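# Seat rubber backing on pin post, then bin the pin

## Task

Push a rubber backing fully or almost fully down the pin's post, oriented so its wider end faces the pin, and then place the pin inside the bin. Some backings fit the post tightly and may halt midway if pushed too gently.

## Robot and tools

Robot: two UR-style six-joint arms, left_arm and right_arm, each carrying a 16-motor four-digit hand (index, middle, ring, thumb). right_arm has a right hand; left_arm has its mirror image, a left hand. Bases are at about (-0.040, +0.481, +0.022) m for left_arm and (-0.067, -0.499, +0.022) m for right_arm.

Scene frame: the origin is at table-top height, halfway between the arms. +x points out over the table, +z points up, and left_arm is on the +y side. All reported poses, velocities and move targets use this frame.

Hand point axes (right hand): +z runs along the straight fingers toward the tips; +y points out of the palm face; +x points across the palm away from the thumb. On the left hand, +x points toward the thumb. A rigid mast sticks out near the wrist on the palm side and can strike objects. Fingertips have rubber caps.

execute_actions(actions, cameras): actions is a list of actions, and each action holds up to 15 rows, one per 1/30 s step. A short table repeats its last row. Every row has 48 numbers in [-1, 1], always covering both arms, in this order:
- left_arm dx, dy, dz, rx, ry, rz;
- the left hand's 16 motor goals;
- left_gripper current_limit and speed;
- then the same 24 numbers for right_arm and right_gripper.

The six pose numbers are offsets, not poses. They are measured along the scene axes from that arm's Hand target as it stood when the action began, and every row counts from that same start, not from the previous row. 1.0 equals 0.6 m or 180 degrees. rx, ry, rz form one rotation vector about the Hand target's position. Sending all six as 0 re-commands the current Hand target.

The hand numbers are absolute goals, not offsets. Each one is scaled between that hinge's two stops, so a 0 is a real goal. To keep a hand unchanged, echo its hand_goal, hand_current_limit and hand_speed.

Motor order for each hand: index_mcp, index_abd, index_pip, index_dip, thumb_cmc, thumb_axl, thumb_mcp, thumb_ipl, middle_mcp, middle_abd, middle_pip, middle_dip, ring_mcp, ring_abd, ring_pip, ring_dip.

Straight-finger values: _mcp -0.75, _abd 0.00, _pip -0.58, _dip -0.70, thumb_cmc -0.71, thumb_axl -0.68, thumb_mcp -0.23, thumb_ipl -0.17. Moving toward +1 curls the digits toward the palm, and thumb_cmc toward +1 brings the thumb in front of the palm.

current_limit maps -1..+1 onto 0..550 mA. speed sets the set-point rate to (speed+1)/2 of 8.5 rad/s. The starting values are 0.4 and -0.6, and the last values written stay in force.

move(target, speed, blend, stop_force, zero, blocking, cameras): drives each hand point in a straight line.
- target: one 48-number row, or up to 15 rows. Every row is an offset from the Hand targets at the move's start, never from the previous row.
- speed: m/s, from 0.002 to 3.6, default 0.25. Turning is capped at twice that value in rad/s.
- blend: in metres; corner rounding between list targets.
- stop_force: in N, 3 to 120. An arm halts once it feels that much push against its motion, then backs off slightly, but it may still press.
- zero: true re-zeros the force baseline first.
- blocking=false: returns early. It cannot be combined with stop_force.

Do not trust stop_force while the hand is rotating, and leave it out when pulling away from a contact. The result adds a move: line giving an ending word (done, off_target, moving, held, fault) and the limits that acted (paced = the commanded pose was clipped; held = steps were withheld).

Other tools:
- wait(seconds 0 to 10): lets the scene run.
- stop(): brakes a running move.
- zoom_image(camera, region [x0, y0, x1, y1] in pixels, at most 504 by 504): zooms into the newest image from that camera.
- zero_wrist_force(arm): re-zeros that arm's wrist sensor.
- read_manual(section): licence text only.
- finished_scene(scene): ends the current scene and cannot be undone.

Cameras: cam_head_left, cam_head_right, cam_high, cam_low, cam_left_wrist and cam_right_wrist, each 896x504. Images are returned for an empty actions list or when cameras names them; ["all"] requests every camera.

Results:
- Hand target: the last commanded pose after clipping. Next offsets count from this.
- end_effector_position (m) and end_effector_quat_wxyz, plus velocities.
- Joint positions and joint torques.
- Wrist force and torque in the end effector's own axes, plus a peak line.
- Per motor: hand_goal, hand_measured, hand_current_ma and hand_state (moving, goal, blocked or overload).

The arm often stops a little short of its Hand target. If so, send the remaining distance as an offset. Orientation commands are clipped to within 32 degrees of the current orientation each step.

What to avoid:
- Net force near 150 N or contact torque at a joint's limit (wrist joints 26.3 N m) triggers a fault stop that freezes the arm for 10 s.
- The arms are stiff, so a target only slightly past a firm contact can fault.
- Contact between the arms, or one hand gripping the other's fingers, can fail the scene.
- A motor drawing 495 mA or more for 5 s shuts down.
- Hot motors trigger a braking stop.
- Do not drop parts from height, slam, or let anything fall off the table.
- Keep paths away from an arm's own base.
- Use slow moves when pressing the backing onto the post.

Each tool is called after ">>>" as a command line: name --argument value for each argument, lists and objects as JSON in quotes; but a table of rows of numbers goes row by row, as --pt "numbers of a row", without its own name.

## Session

>>> execute_actions --actions '[]'

Scene clock: 0.00 s.
left_arm: end_effector_position=(+0.8454, +0.5420, +0.3822) hand_goal=(-0.754, +0.000, -0.576, -0.696, -0.714, -0.678, -0.226, -0.168, -0.754, +0.000, -0.576, -0.696, -0.754, +0.000, -0.576, -0.696) hand_measured=(-0.754, +0.000, -0.576, -0.696, -0.714, -0.678, -0.226, -0.168, -0.754, +0.000, -0.576, -0.696, -0.754, +0.000, -0.576, -0.696) hand_current_ma=(+0, +0, +0, +0, +0, +0, +0, +0, +0, +0, +0, +0, +0, +0, +0, +0) hand_state=(goal, goal, goal, goal, goal, goal, goal, goal, goal, goal, goal, goal, goal, goal, goal, goal) hand_current_limit=0.40 hand_speed=-0.60 end_effector_quat_wxyz=(-0.055, +0.719, +0.576, +0.384) | right_arm: end_effector_position=(+0.4415, -0.9187, +0.1082) hand_goal=(-0.754, +0.000, -0.576, -0.696, -0.714, -0.678, -0.226, -0.168, -0.754, +0.000, -0.576, -0.696, -0.754, +0.000, -0.576, -0.696) hand_measured=(-0.754, +0.000, -0.576, -0.696, -0.714, -0.678, -0.226, -0.168, -0.754, +0.000, -0.576, -0.696, -0.754, +0.000, -0.576, -0.696) hand_current_ma=(+0, +0, +0, +0, +0, +0, +0, +0, +0, +0, +0, +0, +0, +0, +0, +0) hand_state=(goal, goal, goal, goal, goal, goal, goal, goal, goal, goal, goal, goal, goal, goal, goal, goal) hand_current_limit=0.40 hand_speed=-0.60 end_effector_quat_wxyz=(-0.489, +0.870, -0.061, -0.027)
Joint positions: left_arm=[3.288 -2.144 -1.271 -0.631 2.046 0.51] | right_arm=[-0.933 -0.678 0.867 -0.826 -1.069 0.466]
Joint velocities: within noise
Joint torques (N m): no reading
Wrist force (N): no reading
Wrist torque (N m): no reading
Wrist force, peak (N): no reading
Hand target: left_arm +0.8454, +0.5420, +0.3822; -0.055, +0.719, +0.576, +0.384 | right_arm +0.4415, -0.9187, +0.1082; -0.489, +0.870, -0.061, -0.027

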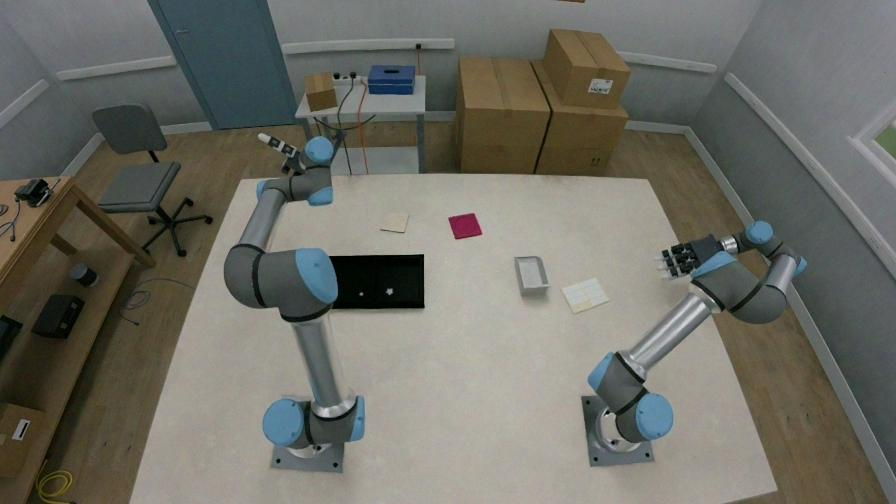

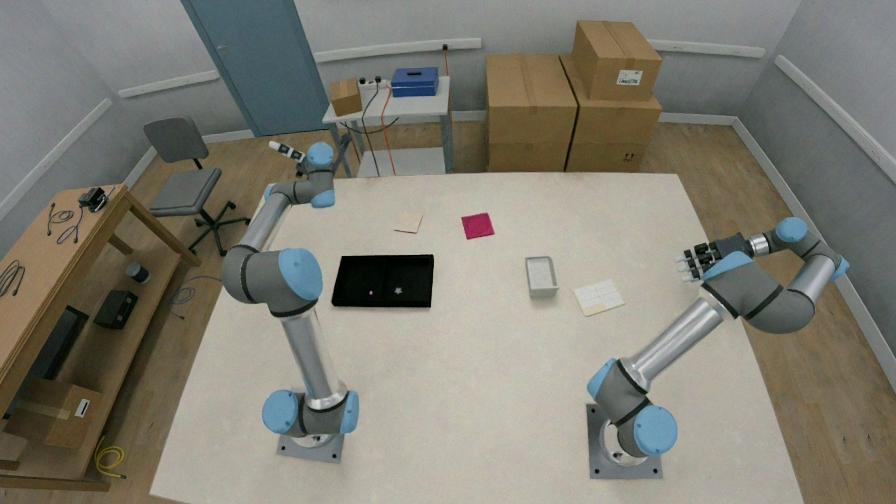

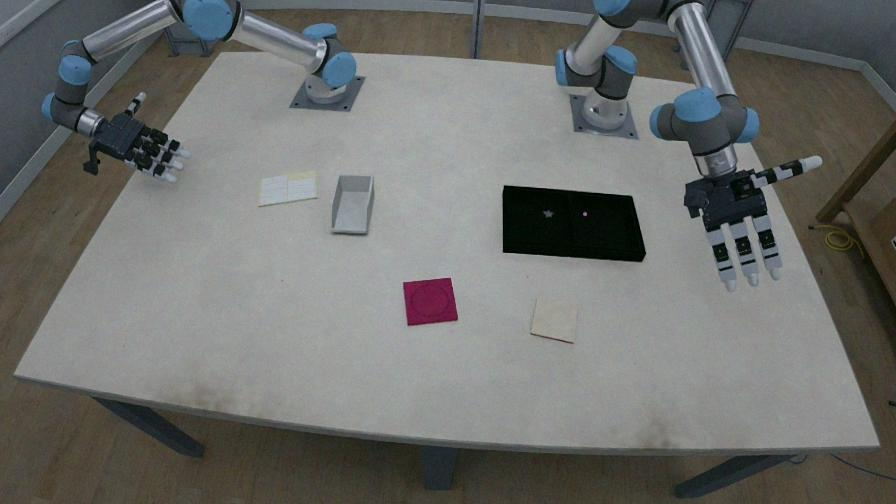

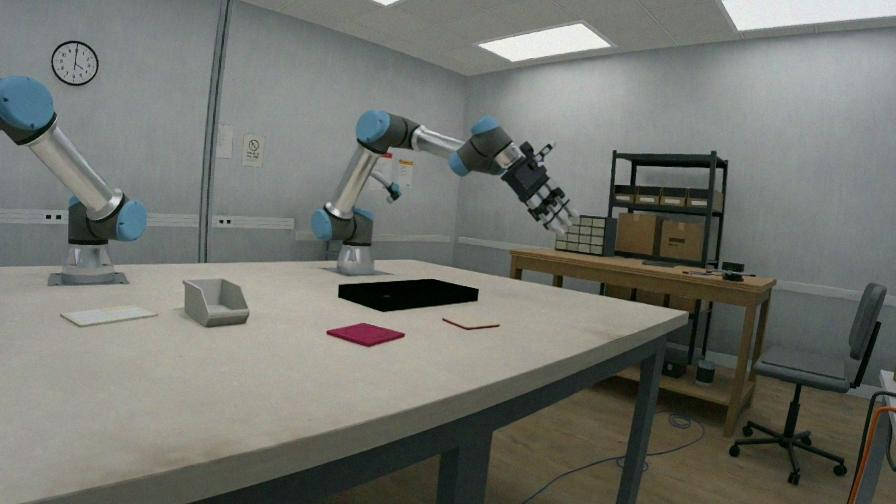

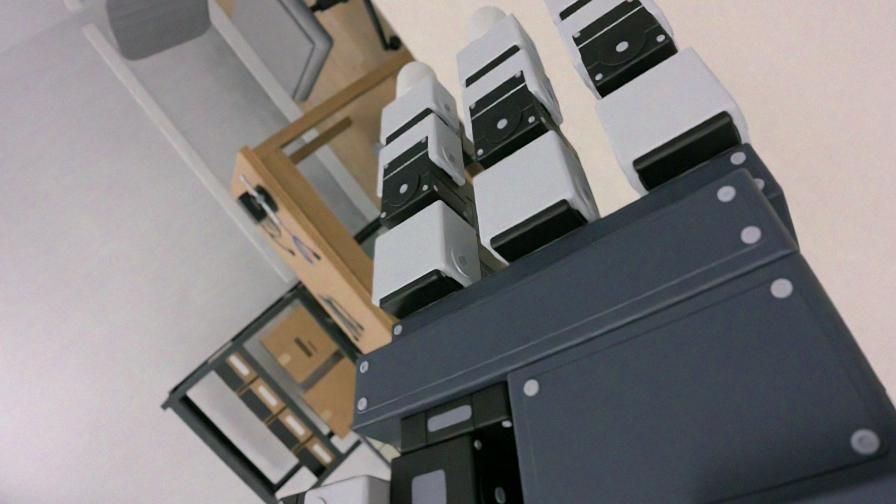

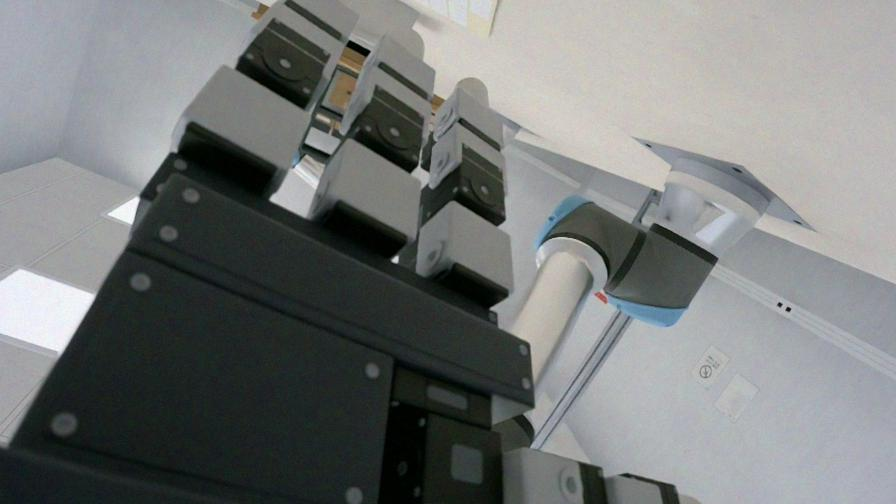

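>>> zoom_image --camera "cam_head_right" --region '[320, 240, 450, 320]'

>>> zoom_image --camera "cam_high" --region '[495, 175, 655, 275]'

>>> zoom_image --camera "cam_head_left" --region '[325, 240, 455, 320]'

>>> zoom_image --camera "cam_high" --region '[390, 265, 600, 355]'

>>> zoom_image --camera "cam_high" --region '[240, 150, 400, 250]'

>>> zoom_image --camera "cam_low" --region '[160, 260, 520, 360]'

Scaled by 3.877 from the camera's 896x504 image, which has a finer 1280x720 frame.

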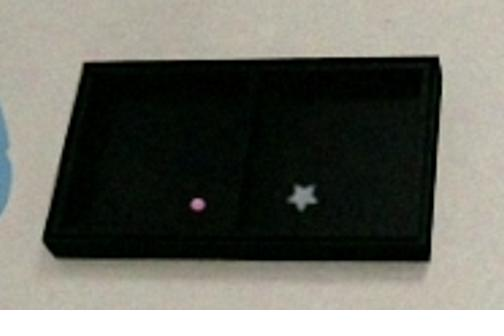

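Scaled by 3.150 from the camera's 896x504 image, which has a finer 1280x720 frame.

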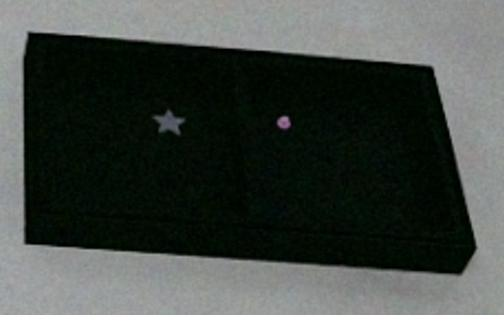

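Scaled by 3.877 from the camera's 896x504 image, which has a finer 1280x720 frame.

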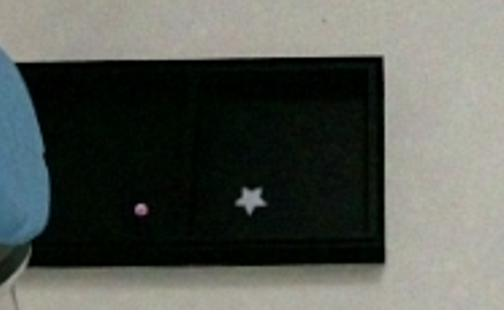

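Scaled by 2.400 from the camera's 896x504 image, which has a finer 1280x720 frame.

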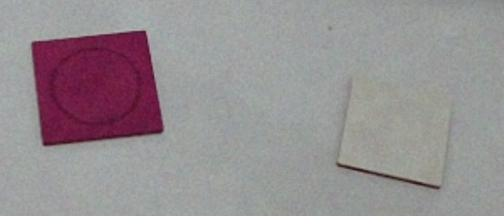

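Scaled by 3.150 from the camera's 896x504 image, which has a finer 1280x720 frame.

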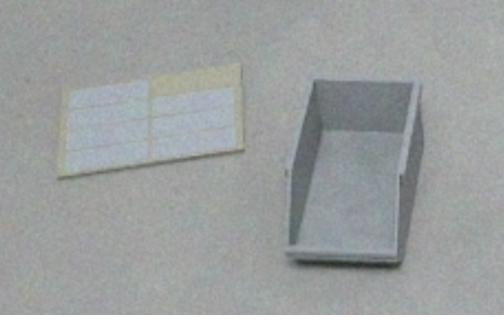

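Scaled by 1.400 from the camera's 896x504 image, which has a finer 1280x720 frame.

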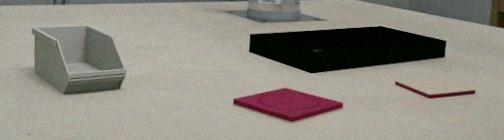

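>>> move --target '[-0.5757,-0.7367,-0.2703,-0.2034,0.1524,0.0663,-0.754,0,-0.576,-0.696,-0.714,-0.678,-0.226,-0.168,-0.754,0,-0.576,-0.696,-0.754,0,-0.576,-0.696,0.4,-0.6, 0,0,0,0,0,0,-0.754,0,-0.576,-0.696,-0.714,-0.678,-0.226,-0.168,-0.754,0,-0.576,-0.696,-0.754,0,-0.576,-0.696,0.4,-0.6]' --speed 0.35 --cameras '["cam_left_wrist","cam_head_right"]'

Scene clock: 688.97 s.
left_arm: end_effector_position=(+0.5001, +0.1001, +0.2200) hand_goal=(-0.754, +0.000, -0.576, -0.696, -0.714, -0.678, -0.226, -0.168, -0.754, +0.000, -0.576, -0.696, -0.754, +0.000, -0.576, -0.696) hand_measured=(-0.754, +0.000, -0.576, -0.696, -0.716, -0.678, -0.224, -0.168, -0.754, +0.000, -0.576, -0.696, -0.754, +0.000, -0.576, -0.696) hand_current_ma=(+0, +0, +0, +0, +0, +0, +2, +0, +0, +0, +0, +0, +0, +0, +0, +0) hand_state=(goal, goal, goal, goal, goal, goal, goal, goal, goal, goal, goal, goal, goal, goal, goal, goal) hand_current_limit=0.40 hand_speed=-0.60 end_effector_quat_wxyz=(+0.000, +0.707, +0.707, +0.000) | right_arm: end_effector_position=(+0.4415, -0.9187, +0.1082) hand_goal=(-0.754, +0.000, -0.576, -0.696, -0.714, -0.678, -0.226, -0.168, -0.754, +0.000, -0.576, -0.696, -0.754, +0.000, -0.576, -0.696) hand_measured=(-0.748, +0.000, -0.576, -0.696, -0.708, -0.678, -0.226, -0.168, -0.748, +0.000, -0.576, -0.696, -0.748, +0.000, -0.576, -0.696) hand_current_ma=(+18, +0, -1, +0, +15, +2, +0, +1, +16, +0, -1, +0, +19, +0, -1, +0) hand_state=(goal, goal, goal, goal, goal, goal, goal, goal, goal, goal, goal, goal, goal, goal, goal, goal) hand_current_limit=0.40 hand_speed=-0.60 end_effector_quat_wxyz=(-0.489, +0.870, -0.061, -0.027)
Joint positions: left_arm=[2.66 -1.874 -1.635 -1.202 1.571 -0.505] | right_arm=[-0.933 -0.678 0.867 -0.826 -1.069 0.466]
Joint torques (N m): left_arm=[-6.3 45.7 33.04 -0.15 -1.68 -1.88] | right_arm=[0.42 -59.02 -20.91 -0.02 0.78 0.04]
Wrist force (N): left_arm=[-1.2 -0.2 -1.0] | right_arm=[-0.1 -0.1 -0.5]
Wrist torque (N m): left_arm=[0.24 -0.08 -0.42] | right_arm=[0.03 0.02 -0.01]
Wrist force, peak (N): left_arm=[-3.1 -1.7 -0.4] | right_arm=[-0.6 -0.1 -0.3]
Hand target: left_arm +0.5000, +0.1000, +0.2201; +0.000, +0.707, +0.707, +0.000 | right_arm +0.4415, -0.9187, +0.1082; -0.489, +0.870, -0.061, -0.027
Off the commanded pose: left_arm 0.000 m, 0 deg | right_arm 0.000 m, 0 deg.
move: done
camera_calibration:
cam_left_wrist: T_world_to_cam=[[-0.618497, -0.783488, 0.0600631, 0.338187], [-0.478734, 0.436325, 0.761862, -0.018298], [-0.623117, 0.442456, -0.644948, 0.534745], [0, 0, 0, 1]] pos_world=[0.533617, 0.0363482, 0.338511]
Images, in order (width x height): cam_head_right 896x504, cam_left_wrist 896x504.

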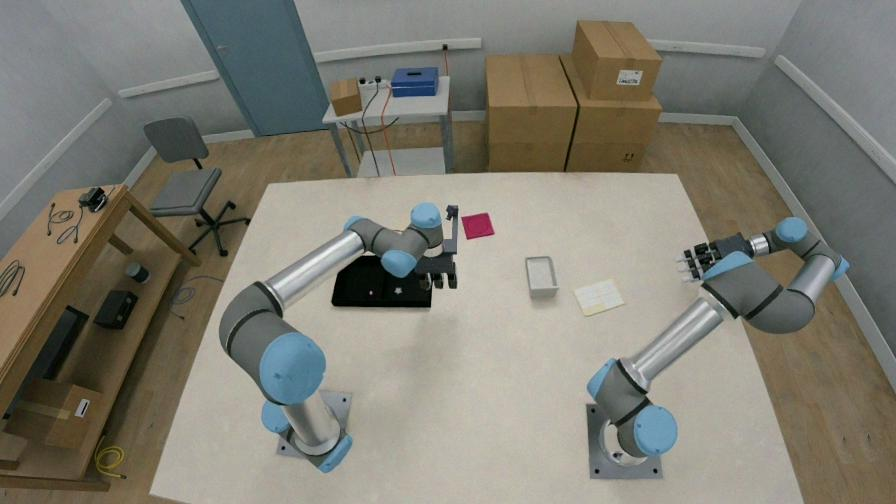

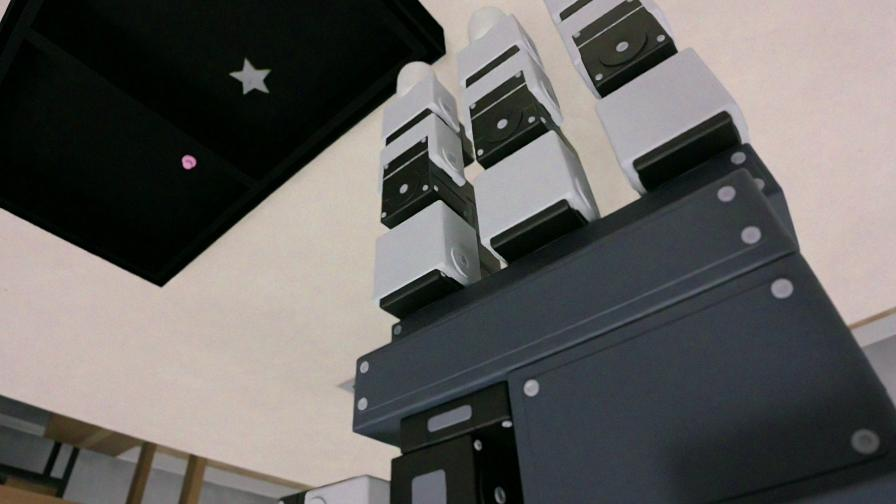

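>>> zoom_image --camera "cam_left_wrist" --region '[150, 40, 310, 180]'

>>> zoom_image --camera "cam_left_wrist" --region '[0, 0, 450, 290]'

Scaled by 3.150 from the camera's 896x504 image, which has a finer 1280x720 frame.

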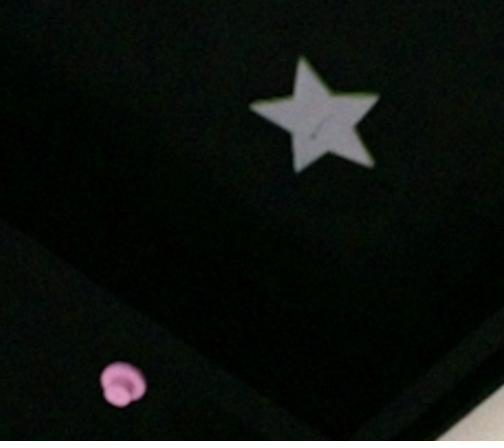

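Scaled by 1.120 from the camera's 896x504 image, which has a finer 1280x720 frame.

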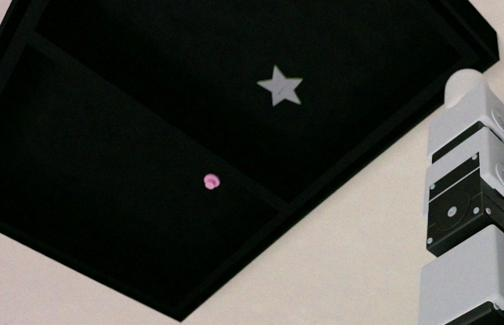

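>>> move --target '[0.053,0.42,-0.05,0,0,0,-0.754,0,-0.576,-0.696,-0.714,-0.678,-0.226,-0.168,-0.754,0,-0.576,-0.696,-0.89,0,0.81,0.17,0.4,-0.6, 0,0,0,0,0,0,-0.754,0,-0.576,-0.696,-0.714,-0.678,-0.226,-0.168,-0.754,0,-0.576,-0.696,-0.754,0,-0.576,-0.696,0.4,-0.6]' --speed 0.3 --cameras '["cam_left_wrist"]'

>>> zoom_image --camera "cam_left_wrist" --region '[330, 0, 570, 150]'

Scene clock: 779.30 s.
left_arm: end_effector_position=(+0.5318, +0.3519, +0.1901) hand_goal=(-0.754, +0.000, -0.576, -0.696, -0.714, -0.678, -0.226, -0.168, -0.754, +0.000, -0.576, -0.696, -0.890, +0.000, +0.810, +0.170) hand_measured=(-0.754, +0.000, -0.576, -0.696, -0.716, -0.678, -0.224, -0.168, -0.754, +0.000, -0.576, -0.696, -0.888, +0.000, +0.802, +0.166) hand_current_ma=(+0, +0, +0, +0, +0, +0, +2, +0, +0, +0, +0, +0, +1, +0, -7, -2) hand_state=(goal, goal, goal, goal, goal, goal, goal, goal, goal, goal, goal, goal, goal, goal, goal, goal) hand_current_limit=0.40 hand_speed=-0.60 end_effector_quat_wxyz=(+0.000, +0.707, +0.707, +0.000) | right_arm: end_effector_position=(+0.4415, -0.9187, +0.1082) hand_goal=(-0.754, +0.000, -0.576, -0.696, -0.714, -0.678, -0.226, -0.168, -0.754, +0.000, -0.576, -0.696, -0.754, +0.000, -0.576, -0.696) hand_measured=(-0.748, +0.000, -0.576, -0.696, -0.708, -0.678, -0.226, -0.168, -0.748, +0.000, -0.576, -0.696, -0.748, +0.000, -0.576, -0.696) hand_current_ma=(+18, +0, -1, +0, +15, +2, +0, +1, +16, +0, -1, +0, +19, +0, -1, +0) hand_state=(goal, goal, goal, goal, goal, goal, goal, goal, goal, goal, goal, goal, goal, goal, goal, goal) hand_current_limit=0.40 hand_speed=-0.60 end_effector_quat_wxyz=(-0.489, +0.870, -0.061, -0.027)
Joint positions: left_arm=[3.128 -1.682 -1.958 -1.071 1.57 -0.037] | right_arm=[-0.933 -0.678 0.867 -0.826 -1.069 0.466]
Joint torques (N m): left_arm=[7.65 15.88 31.41 -0.36 -0.69 2.01] | right_arm=[0.49 -60.32 -20.25 -0.16 0.69 0.01]
Wrist force (N): left_arm=[-1.4 -0.4 -0.7] | right_arm=[-0.3 0.1 0.0]
Wrist torque (N m): left_arm=[0.20 -0.05 -0.23] | right_arm=[0.00 0.04 -0.03]
Wrist force, peak (N): left_arm=[-3.7 -0.7 -1.0] | right_arm=[-0.5 -0.2 -0.5]
Hand target: left_arm +0.5318, +0.3520, +0.1901; +0.000, +0.707, +0.707, +0.000 | right_arm +0.4415, -0.9187, +0.1082; -0.489, +0.870, -0.061, -0.027
Off the commanded pose: left_arm 0.000 m, 0 deg | right_arm 0.000 m, 0 deg.
move: done
camera_calibration:
cam_left_wrist: T_world_to_cam=[[-0.618246, -0.783662, 0.0603848, 0.556613], [-0.478905, 0.436506, 0.761651, -0.0902241], [-0.623235, 0.441969, -0.645168, 0.42408], [0, 0, 0, 1]] pos_world=[0.565217, 0.288149, 0.308711]
Images, in order (width x height): cam_left_wrist 896x504.

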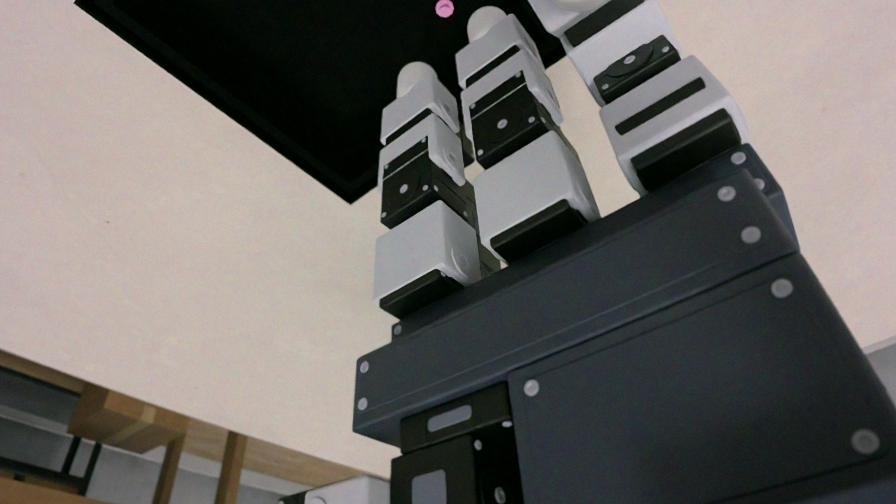

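Scaled by 2.100 from the camera's 896x504 image, which has a finer 1280x720 frame.

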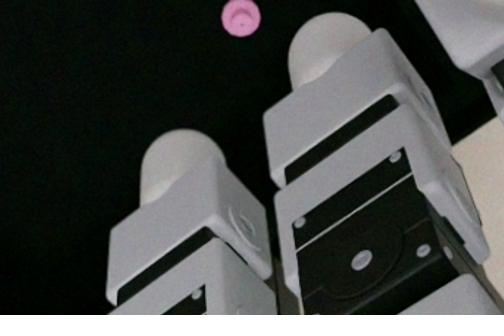

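>>> move --target '[-0.0017,0.0017,-0.055,0,0,0,-0.754,0,-0.576,-0.696,-0.714,-0.678,-0.226,-0.168,-0.754,0,-0.576,-0.696,-0.89,0,0.81,0.17,0.4,-0.6, 0,0,0,0,0,0,-0.754,0,-0.576,-0.696,-0.714,-0.678,-0.226,-0.168,-0.754,0,-0.576,-0.696,-0.754,0,-0.576,-0.696,0.4,-0.6]' --speed 0.15 --cameras '["cam_left_wrist"]'

>>> zoom_image --camera "cam_left_wrist" --region '[380, 0, 560, 110]'

Scene clock: 815.57 s.
left_arm: end_effector_position=(+0.5307, +0.3530, +0.1569) hand_goal=(-0.754, +0.000, -0.576, -0.696, -0.714, -0.678, -0.226, -0.168, -0.754, +0.000, -0.576, -0.696, -0.890, +0.000, +0.810, +0.170) hand_measured=(-0.754, +0.000, -0.576, -0.696, -0.716, -0.678, -0.224, -0.168, -0.754, +0.000, -0.576, -0.696, -0.888, +0.000, +0.802, +0.166) hand_current_ma=(+0, +0, +0, +0, +0, +0, +2, +0, +0, +0, +0, +0, +1, +0, -6, -2) hand_state=(goal, goal, goal, goal, goal, goal, goal, goal, goal, goal, goal, goal, goal, goal, goal, goal) hand_current_limit=0.40 hand_speed=-0.60 end_effector_quat_wxyz=(+0.000, +0.707, +0.707, +0.000) | right_arm: end_effector_position=(+0.4415, -0.9187, +0.1082) hand_goal=(-0.754, +0.000, -0.576, -0.696, -0.714, -0.678, -0.226, -0.168, -0.754, +0.000, -0.576, -0.696, -0.754, +0.000, -0.576, -0.696) hand_measured=(-0.748, +0.000, -0.576, -0.696, -0.708, -0.678, -0.226, -0.168, -0.748, +0.000, -0.576, -0.696, -0.748, +0.000, -0.576, -0.696) hand_current_ma=(+18, +0, -1, +0, +15, +2, +0, +1, +16, +0, -1, +0, +19, +0, -1, +0) hand_state=(goal, goal, goal, goal, goal, goal, goal, goal, goal, goal, goal, goal, goal, goal, goal, goal) hand_current_limit=0.40 hand_speed=-0.60 end_effector_quat_wxyz=(-0.489, +0.870, -0.061, -0.027)
Joint positions: left_arm=[3.13 -1.724 -2.009 -0.98 1.571 -0.035] | right_arm=[-0.933 -0.678 0.867 -0.826 -1.069 0.466]
Joint torques (N m): left_arm=[3.14 35.72 30.43 0.51 2.02 0.97] | right_arm=[-0.47 -60.75 -21.11 -0.16 0.69 -0.13]
Wrist force (N): left_arm=[-1.4 -0.4 -0.9] | right_arm=[-0.3 0.0 0.0]
Wrist torque (N m): left_arm=[0.19 -0.05 -0.43] | right_arm=[-0.01 0.04 -0.03]
Wrist force, peak (N): left_arm=[-1.5 -0.5 -1.7] | right_arm=[-0.6 -0.3 -0.2]
Hand target: left_arm +0.5308, +0.3530, +0.1571; +0.000, +0.707, +0.707, +0.000 | right_arm +0.4415, -0.9187, +0.1082; -0.489, +0.870, -0.061, -0.027
Off the commanded pose: left_arm 0.000 m, 0 deg | right_arm 0.000 m, 0 deg.
move: done
camera_calibration:
cam_left_wrist: T_world_to_cam=[[-0.61837, -0.783551, 0.0605455, 0.558854], [-0.478552, 0.436537, 0.761855, -0.0661589], [-0.623383, 0.442134, -0.644912, 0.401515], [0, 0, 0, 1]] pos_world=[0.564216, 0.289248, 0.275509]
Images, in order (width x height): cam_left_wrist 896x504.

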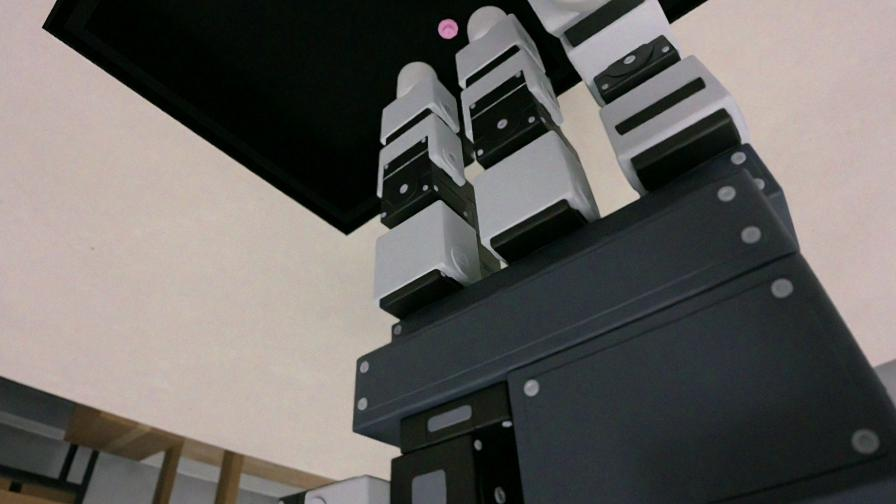

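Scaled by 2.800 from the camera's 896x504 image, which has a finer 1280x720 frame.

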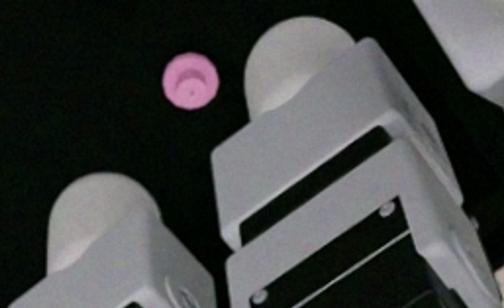

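>>> move --target '[-0.0025,0.0005,-0.06,0,0,0,-0.754,0,-0.576,-0.696,-0.714,-0.678,-0.226,-0.168,-0.754,0,-0.576,-0.696,-0.89,0,0.81,0.17,0.4,-0.6, 0,0,0,0,0,0,-0.754,0,-0.576,-0.696,-0.714,-0.678,-0.226,-0.168,-0.754,0,-0.576,-0.696,-0.754,0,-0.576,-0.696,0.4,-0.6]' --speed 0.02 --stop_force 4 --cameras '["cam_left_wrist"]'

>>> zoom_image --camera "cam_left_wrist" --region '[380, 0, 560, 110]'

Scene clock: 869.40 s.
left_arm: end_effector_position=(+0.5295, +0.3532, +0.1268) hand_goal=(-0.754, +0.000, -0.576, -0.696, -0.714, -0.678, -0.226, -0.168, -0.754, +0.000, -0.576, -0.696, -0.890, +0.000, +0.810, +0.170) hand_measured=(-0.754, +0.000, -0.578, -0.696, -0.716, -0.678, -0.224, -0.168, -0.754, +0.000, -0.578, -0.696, -0.888, +0.000, +0.802, +0.166) hand_current_ma=(+0, +0, +0, +0, +0, +0, +2, +0, +0, +0, +0, +0, +1, +0, -6, -2) hand_state=(goal, goal, goal, goal, goal, goal, goal, goal, goal, goal, goal, goal, goal, goal, goal, goal) hand_current_limit=0.40 hand_speed=-0.60 end_effector_quat_wxyz=(+0.000, +0.707, +0.707, +0.000) | right_arm: end_effector_position=(+0.4415, -0.9187, +0.1082) hand_goal=(-0.754, +0.000, -0.576, -0.696, -0.714, -0.678, -0.226, -0.168, -0.754, +0.000, -0.576, -0.696, -0.754, +0.000, -0.576, -0.696) hand_measured=(-0.748, +0.000, -0.576, -0.696, -0.708, -0.678, -0.226, -0.168, -0.748, +0.000, -0.576, -0.696, -0.748, +0.000, -0.576, -0.696) hand_current_ma=(+18, +0, -1, +0, +15, +2, +0, +1, +16, +0, -1, +0, +19, +0, -1, +0) hand_state=(goal, goal, goal, goal, goal, goal, goal, goal, goal, goal, goal, goal, goal, goal, goal, goal) hand_current_limit=0.40 hand_speed=-0.60 end_effector_quat_wxyz=(-0.489, +0.870, -0.061, -0.027)
Joint positions: left_arm=[3.13 -1.768 -2.05 -0.894 1.571 -0.034] | right_arm=[-0.933 -0.678 0.867 -0.826 -1.069 0.466]
Joint torques (N m): left_arm=[4.04 36.05 28.35 3.47 1.03 1.27] | right_arm=[0.13 -60.06 -19.67 -0.21 0.54 -0.07]
Wrist force (N): left_arm=[-1.8 -0.8 -5.3] | right_arm=[-0.1 -0.2 -0.2]
Wrist torque (N m): left_arm=[0.55 -0.05 -0.46] | right_arm=[0.00 0.02 -0.02]
Wrist force, peak (N): left_arm=[-1.7 -1.4 -23.3] | right_arm=[-0.6 0.0 -0.4]
Hand target: left_arm +0.5295, +0.3532, +0.1268; +0.000, +0.707, +0.707, +0.000 (not the last commanded pose) | right_arm +0.4415, -0.9187, +0.1082; -0.489, +0.870, -0.061, -0.027
Off the commanded pose: left_arm 0.006 m, 0 deg | right_arm 0.000 m, 0 deg.
move: contact (left_arm)
camera_calibration:
cam_left_wrist: T_world_to_cam=[[-0.618396, -0.783544, 0.0603758, 0.56023], [-0.47873, 0.436525, 0.76175, -0.0437273], [-0.62322, 0.44216, -0.645051, 0.381095], [0, 0, 0, 1]] pos_world=[0.563016, 0.289548, 0.245311]
Images, in order (width x height): cam_left_wrist 896x504.

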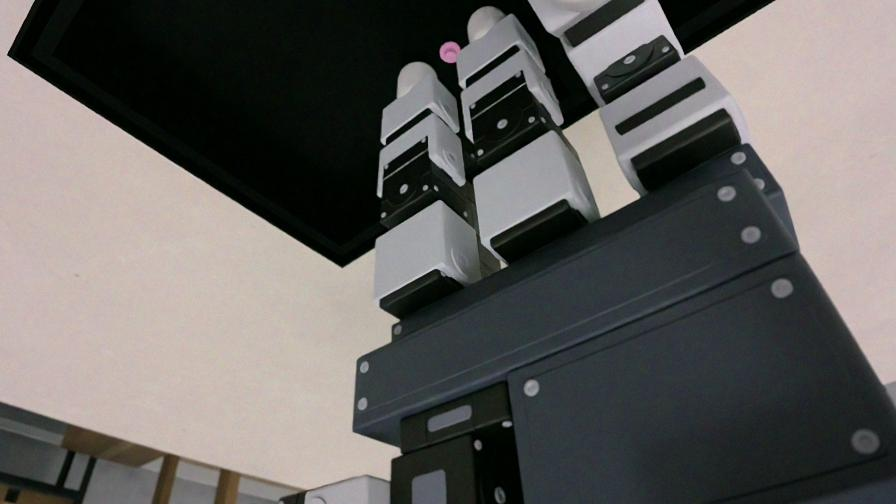

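Scaled by 2.800 from the camera's 896x504 image, which has a finer 1280x720 frame.

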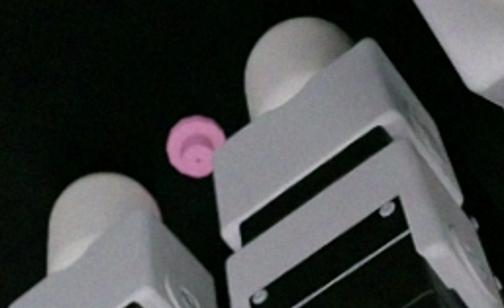

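>>> move --pt "0 0 0.0025 0 0 0 -0.754 0 -0.576 -0.696 -0.714 -0.678 -0.226 -0.168 -0.754 0 -0.576 -0.696 -0.89 0 0.81 0.17 0.4 -0.95 0 0 0 0 0 0 -0.754 0 -0.576 -0.696 -0.714 -0.678 -0.226 -0.168 -0.754 0 -0.576 -0.696 -0.754 0 -0.576 -0.696 0.4 -0.6" --pt "0 0 0.0025 0 0 0 -0.754 0.15 -0.576 -0.696 -0.714 -0.678 -0.226 -0.168 -0.754 -0.15 -0.576 -0.696 -0.89 0 0.81 0.17 0.4 -0.95 0 0 0 0 0 0 -0.754 0 -0.576 -0.696 -0.714 -0.678 -0.226 -0.168 -0.754 0 -0.576 -0.696 -0.754 0 -0.576 -0.696 0.4 -0.6" --speed 0.02 --cameras '["cam_left_wrist"]'

>>> zoom_image --camera "cam_left_wrist" --region '[380, 0, 560, 110]'

Scene clock: 909.40 s.
left_arm: end_effector_position=(+0.5296, +0.3532, +0.1283) hand_goal=(-0.754, +0.150, -0.576, -0.696, -0.714, -0.678, -0.226, -0.168, -0.754, -0.150, -0.576, -0.696, -0.890, +0.000, +0.810, +0.170) hand_measured=(-0.754, +0.094, -0.578, -0.696, -0.716, -0.678, -0.224, -0.168, -0.754, -0.096, -0.578, -0.696, -0.888, +0.000, +0.802, +0.166) hand_current_ma=(+0, -79, +0, +0, +0, +0, +2, +0, +0, +78, +0, +0, +1, +0, -6, -2) hand_state=(goal, moving, goal, goal, goal, goal, goal, goal, goal, moving, goal, goal, goal, goal, goal, goal) hand_current_limit=0.40 hand_speed=-0.95 end_effector_quat_wxyz=(+0.000, +0.707, +0.707, +0.000) | right_arm: end_effector_position=(+0.4415, -0.9187, +0.1082) hand_goal=(-0.754, +0.000, -0.576, -0.696, -0.714, -0.678, -0.226, -0.168, -0.754, +0.000, -0.576, -0.696, -0.754, +0.000, -0.576, -0.696) hand_measured=(-0.748, +0.000, -0.576, -0.696, -0.708, -0.678, -0.226, -0.168, -0.748, +0.000, -0.576, -0.696, -0.748, +0.000, -0.576, -0.696) hand_current_ma=(+18, +0, -1, +0, +15, +2, +0, +1, +16, +0, -1, +0, +19, +0, -1, +0) hand_state=(goal, goal, goal, goal, goal, goal, goal, goal, goal, goal, goal, goal, goal, goal, goal, goal) hand_current_limit=0.40 hand_speed=-0.60 end_effector_quat_wxyz=(-0.489, +0.870, -0.061, -0.027)
Joint positions: left_arm=[3.13 -1.765 -2.048 -0.898 1.571 -0.035] | right_arm=[-0.933 -0.678 0.867 -0.826 -1.069 0.466]
Joint torques (N m): left_arm=[-6.3 21.95 20.62 3.52 1.24 -1.49] | right_arm=[0.28 -59.61 -19.83 -0.28 0.36 -0.2]
Wrist force (N): left_arm=[-1.5 -0.6 -0.9] | right_arm=[-0.2 -0.1 -0.1]
Wrist torque (N m): left_arm=[0.19 -0.03 -0.44] | right_arm=[-0.02 0.03 -0.02]
Wrist force, peak (N): left_arm=[-2.0 -0.4 -6.3] | right_arm=[-0.6 -0.3 -0.2]
Hand target: left_arm +0.5295, +0.3532, +0.1283; +0.000, +0.707, +0.707, +0.000 | right_arm +0.4415, -0.9187, +0.1082; -0.489, +0.870, -0.061, -0.027
Off the commanded pose: left_arm 0.000 m, 0 deg | right_arm 0.000 m, 0 deg.
move: done
camera_calibration:
cam_left_wrist: T_world_to_cam=[[-0.61837, -0.783568, 0.0603256, 0.560138], [-0.478816, 0.43651, 0.761705, -0.0448829], [-0.623181, 0.44213, -0.64511, 0.382128], [0, 0, 0, 1]] pos_world=[0.563017, 0.289548, 0.246911]
Images, in order (width x height): cam_left_wrist 896x504.

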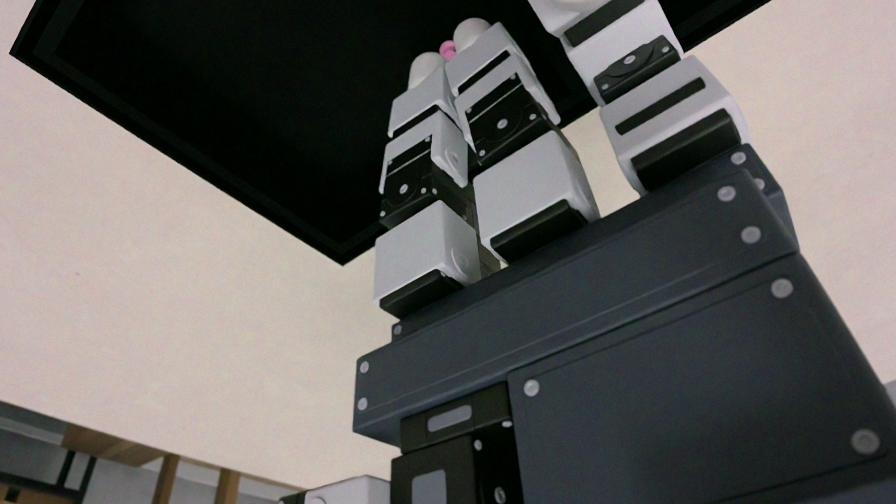

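Scaled by 2.800 from the camera's 896x504 image, which has a finer 1280x720 frame.

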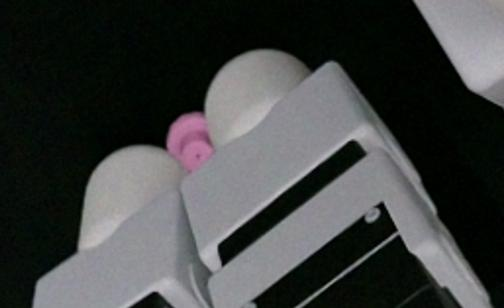

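>>> move --target '[0,0,0.025,0,0,0,-0.754,0.18,-0.576,-0.696,-0.714,-0.678,-0.226,-0.168,-0.754,-0.18,-0.576,-0.696,-0.89,0,0.81,0.17,0.4,-0.95, 0,0,0,0,0,0,-0.754,0,-0.576,-0.696,-0.714,-0.678,-0.226,-0.168,-0.754,0,-0.576,-0.696,-0.754,0,-0.576,-0.696,0.4,-0.6]' --speed 0.03 --cameras '["cam_left_wrist"]'

>>> zoom_image --camera "cam_left_wrist" --region '[380, 0, 560, 110]'

Scene clock: 924.07 s.
left_arm: end_effector_position=(+0.5296, +0.3532, +0.1435) hand_goal=(-0.754, +0.180, -0.576, -0.696, -0.714, -0.678, -0.226, -0.168, -0.754, -0.180, -0.576, -0.696, -0.890, +0.000, +0.810, +0.170) hand_measured=(-0.754, +0.098, -0.578, -0.696, -0.716, -0.678, -0.224, -0.168, -0.754, -0.098, -0.578, -0.696, -0.888, +0.000, +0.802, +0.166) hand_current_ma=(+0, -171, +0, +0, +0, +0, +2, +0, +0, +170, +0, +0, +1, +0, -6, -2) hand_state=(goal, blocked, goal, goal, goal, goal, goal, goal, goal, blocked, goal, goal, goal, goal, goal, goal) hand_current_limit=0.40 hand_speed=-0.95 end_effector_quat_wxyz=(+0.000, +0.707, +0.707, +0.000) end_effector_velocity=(+0.001, +0.000, -0.001) end_effector_angular_velocity=(+0.000, -0.004, +0.000) | right_arm: end_effector_position=(+0.4415, -0.9187, +0.1082) hand_goal=(-0.754, +0.000, -0.576, -0.696, -0.714, -0.678, -0.226, -0.168, -0.754, +0.000, -0.576, -0.696, -0.754, +0.000, -0.576, -0.696) hand_measured=(-0.748, +0.000, -0.576, -0.696, -0.708, -0.678, -0.226, -0.168, -0.748, +0.000, -0.576, -0.696, -0.748, +0.000, -0.576, -0.696) hand_current_ma=(+18, +0, -1, +0, +15, +2, +0, +1, +16, +0, -1, +0, +19, +0, -1, +0) hand_state=(goal, goal, goal, goal, goal, goal, goal, goal, goal, goal, goal, goal, goal, goal, goal, goal) hand_current_limit=0.40 hand_speed=-0.60 end_effector_quat_wxyz=(-0.489, +0.870, -0.061, -0.027)
Joint positions: left_arm=[3.13 -1.741 -2.03 -0.941 1.571 -0.035] | right_arm=[-0.933 -0.678 0.867 -0.826 -1.069 0.466]
Joint velocities: left_arm=[0 -0.003 -0.001 0.007 0 0] | right_arm=[within noise]
Joint torques (N m): left_arm=[-5.18 15.81 6.62 4.7 1.34 -1.49] | right_arm=[0.05 -60.89 -19.16 -0.45 0.35 -0.15]
Wrist force (N): left_arm=[-1.3 -0.6 -0.7] | right_arm=[-0.3 -0.1 -0.2]
Wrist torque (N m): left_arm=[0.18 -0.06 -0.43] | right_arm=[0.00 0.05 -0.03]
Wrist force, peak (N): left_arm=[-1.6 -0.6 -1.1] | right_arm=[-0.4 -0.1 -0.6]
Hand target: left_arm +0.5295, +0.3532, +0.1433; +0.000, +0.707, +0.707, +0.000 | right_arm +0.4415, -0.9187, +0.1082; -0.489, +0.870, -0.061, -0.027
Off the commanded pose: left_arm 0.000 m, 0 deg | right_arm 0.000 m, 0 deg.
move: done
camera_calibration:
cam_left_wrist: T_world_to_cam=[[-0.618385, -0.783563, 0.0602391, 0.559313], [-0.478928, 0.436521, 0.761628, -0.056333], [-0.623079, 0.442129, -0.645209, 0.391966], [0, 0, 0, 1]] pos_world=[0.563117, 0.289548, 0.262112]
Images, in order (width x height): cam_left_wrist 896x504.

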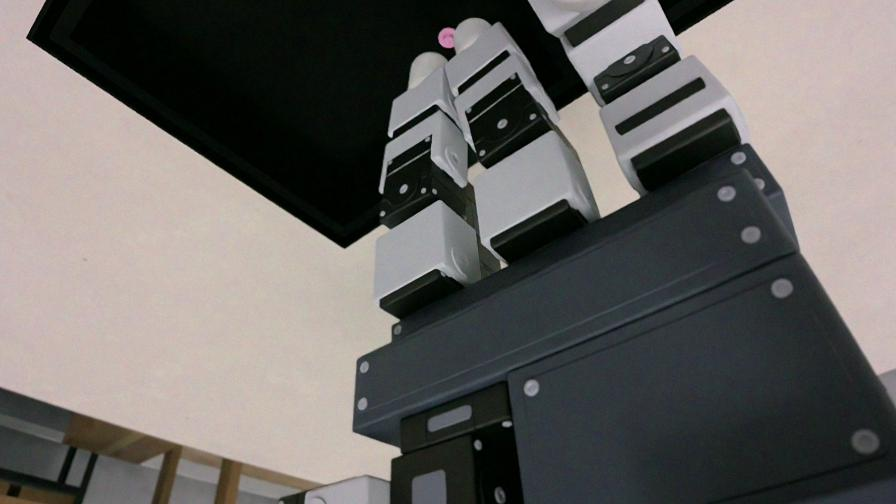

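Scaled by 2.800 from the camera's 896x504 image, which has a finer 1280x720 frame.

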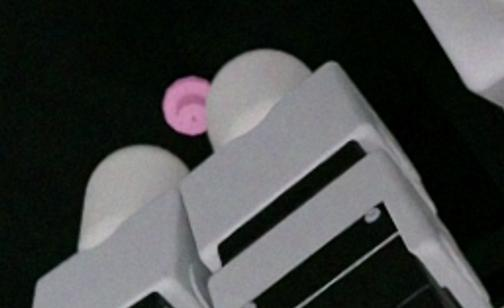

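>>> move --pt "0 0 0.117 0 0 0 -0.411 0 0.299 -0.261 0.497 -0.677 0.281 -0.168 -0.754 0 -0.576 -0.696 -0.754 0 -0.576 -0.696 0.4 -0.8 0 0 0 0 0 0 -0.754 0 -0.576 -0.696 -0.714 -0.678 -0.226 -0.168 -0.754 0 -0.576 -0.696 -0.754 0 -0.576 -0.696 0.4 -0.6" --pt "-0.149 0.003 0.078 -0.23 0.414 -0.193 -0.411 0 0.299 -0.261 0.497 -0.677 0.281 -0.168 -0.754 0 -0.576 -0.696 -0.754 0 -0.576 -0.696 0.4 -0.8 0 0 0 0 0 0 -0.754 0 -0.576 -0.696 -0.714 -0.678 -0.226 -0.168 -0.754 0 -0.576 -0.696 -0.754 0 -0.576 -0.696 0.4 -0.6" --speed 0.35 --blend '[0.03,0]' --cameras '["cam_left_wrist","cam_head_right","cam_low","cam_high"]'

Scene clock: 1105.10 s.
left_arm: end_effector_position=(+0.4402, +0.3550, +0.1901) hand_goal=(-0.412, +0.000, +0.298, -0.262, +0.496, -0.678, +0.280, -0.168, -0.754, +0.000, -0.576, -0.696, -0.754, +0.000, -0.576, -0.696) hand_measured=(-0.410, +0.000, +0.296, -0.264, +0.486, -0.678, +0.280, -0.168, -0.750, -0.004, -0.576, -0.696, -0.750, +0.000, -0.570, -0.694) hand_current_ma=(+1, +0, -1, -1, -9, +0, +0, +0, +3, -1, +0, +0, +3, +0, +5, +1) hand_state=(goal, goal, goal, goal, goal, goal, goal, goal, goal, goal, goal, goal, goal, goal, goal, goal) hand_current_limit=0.40 hand_speed=-0.80 end_effector_quat_wxyz=(-0.183, +0.683, +0.299, -0.641) | right_arm: end_effector_position=(+0.4415, -0.9187, +0.1082) hand_goal=(-0.754, +0.000, -0.576, -0.696, -0.714, -0.678, -0.226, -0.168, -0.754, +0.000, -0.576, -0.696, -0.754, +0.000, -0.576, -0.696) hand_measured=(-0.748, +0.000, -0.576, -0.696, -0.708, -0.678, -0.226, -0.168, -0.748, +0.000, -0.576, -0.696, -0.748, +0.000, -0.576, -0.696) hand_current_ma=(+18, +0, -1, +0, +15, +2, +0, +1, +16, +0, -1, +0, +19, +0, -1, +0) hand_state=(goal, goal, goal, goal, goal, goal, goal, goal, goal, goal, goal, goal, goal, goal, goal, goal) hand_current_limit=0.40 hand_speed=-0.60 end_effector_quat_wxyz=(-0.489, +0.870, -0.061, -0.027)
Joint positions: left_arm=[3.293 -2.326 -1.095 -2.75 1.564 0.879] | right_arm=[-0.933 -0.678 0.867 -0.826 -1.069 0.466]
Joint torques (N m): left_arm=[8.4 40.86 4.39 -3.03 -2.35 0.04] | right_arm=[1.12 -60.84 -19.22 -0.41 0.41 -0.25]
Wrist force (N): left_arm=[-3.4 -2.0 2.8] | right_arm=[-0.1 -0.1 -0.4]
Wrist torque (N m): left_arm=[-0.14 -0.35 -0.79] | right_arm=[0.01 0.02 -0.01]
Wrist force, peak (N): left_arm=[-3.7 -2.2 2.8] | right_arm=[-0.3 -0.6 -0.5]
Hand target: left_arm +0.4401, +0.3550, +0.1901; -0.183, +0.683, +0.299, -0.641 | right_arm +0.4415, -0.9187, +0.1082; -0.489, +0.870, -0.061, -0.027
Off the commanded pose: left_arm 0.000 m, 0 deg | right_arm 0.000 m, 0 deg.
move: done
camera_calibration:
cam_left_wrist: T_world_to_cam=[[-0.0484025, -0.0295792, 0.99839, -0.194309], [0.667082, 0.742999, 0.0543533, -0.614155], [-0.743411, 0.668638, -0.0162313, 0.218493], [0, 0, 0, 1]] pos_world=[0.562717, 0.304476, 0.230924]
Images, in order (width x height): cam_head_right 896x504, cam_high 896x504, cam_low 896x504, cam_left_wrist 896x504.

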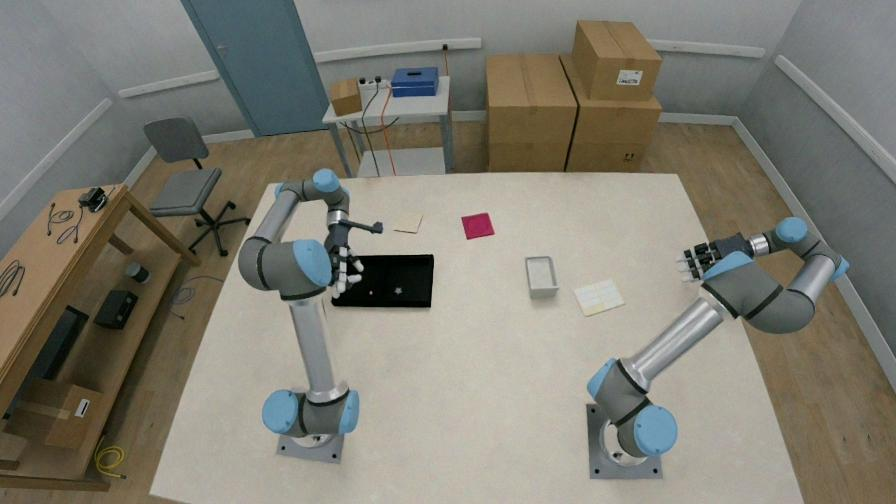

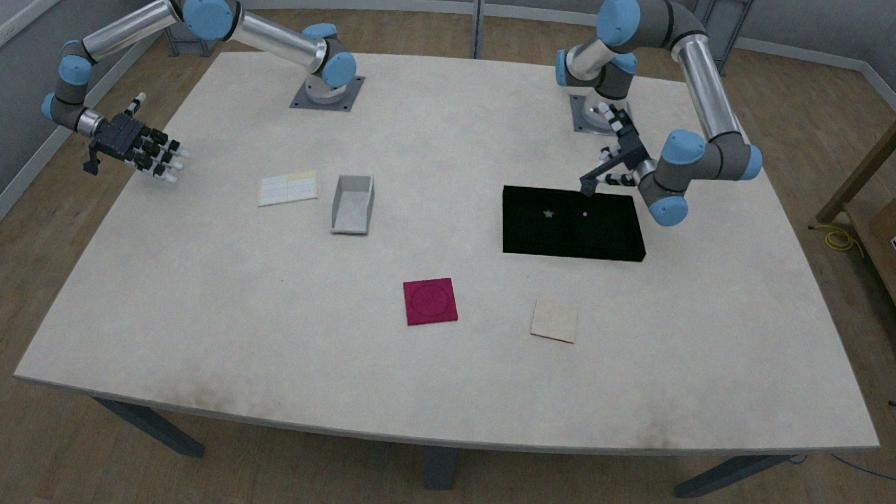

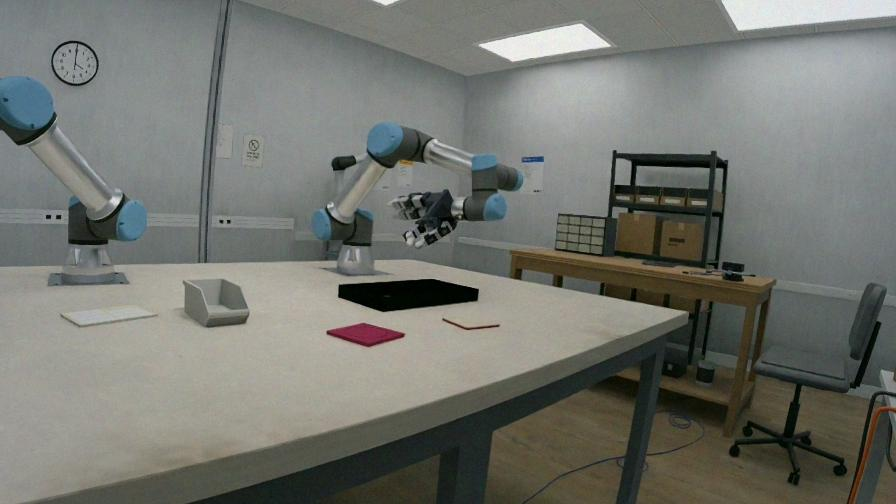

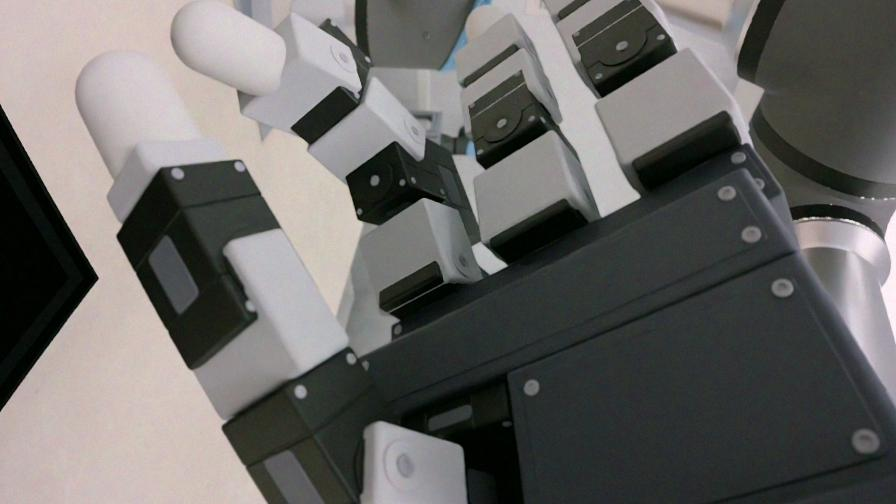

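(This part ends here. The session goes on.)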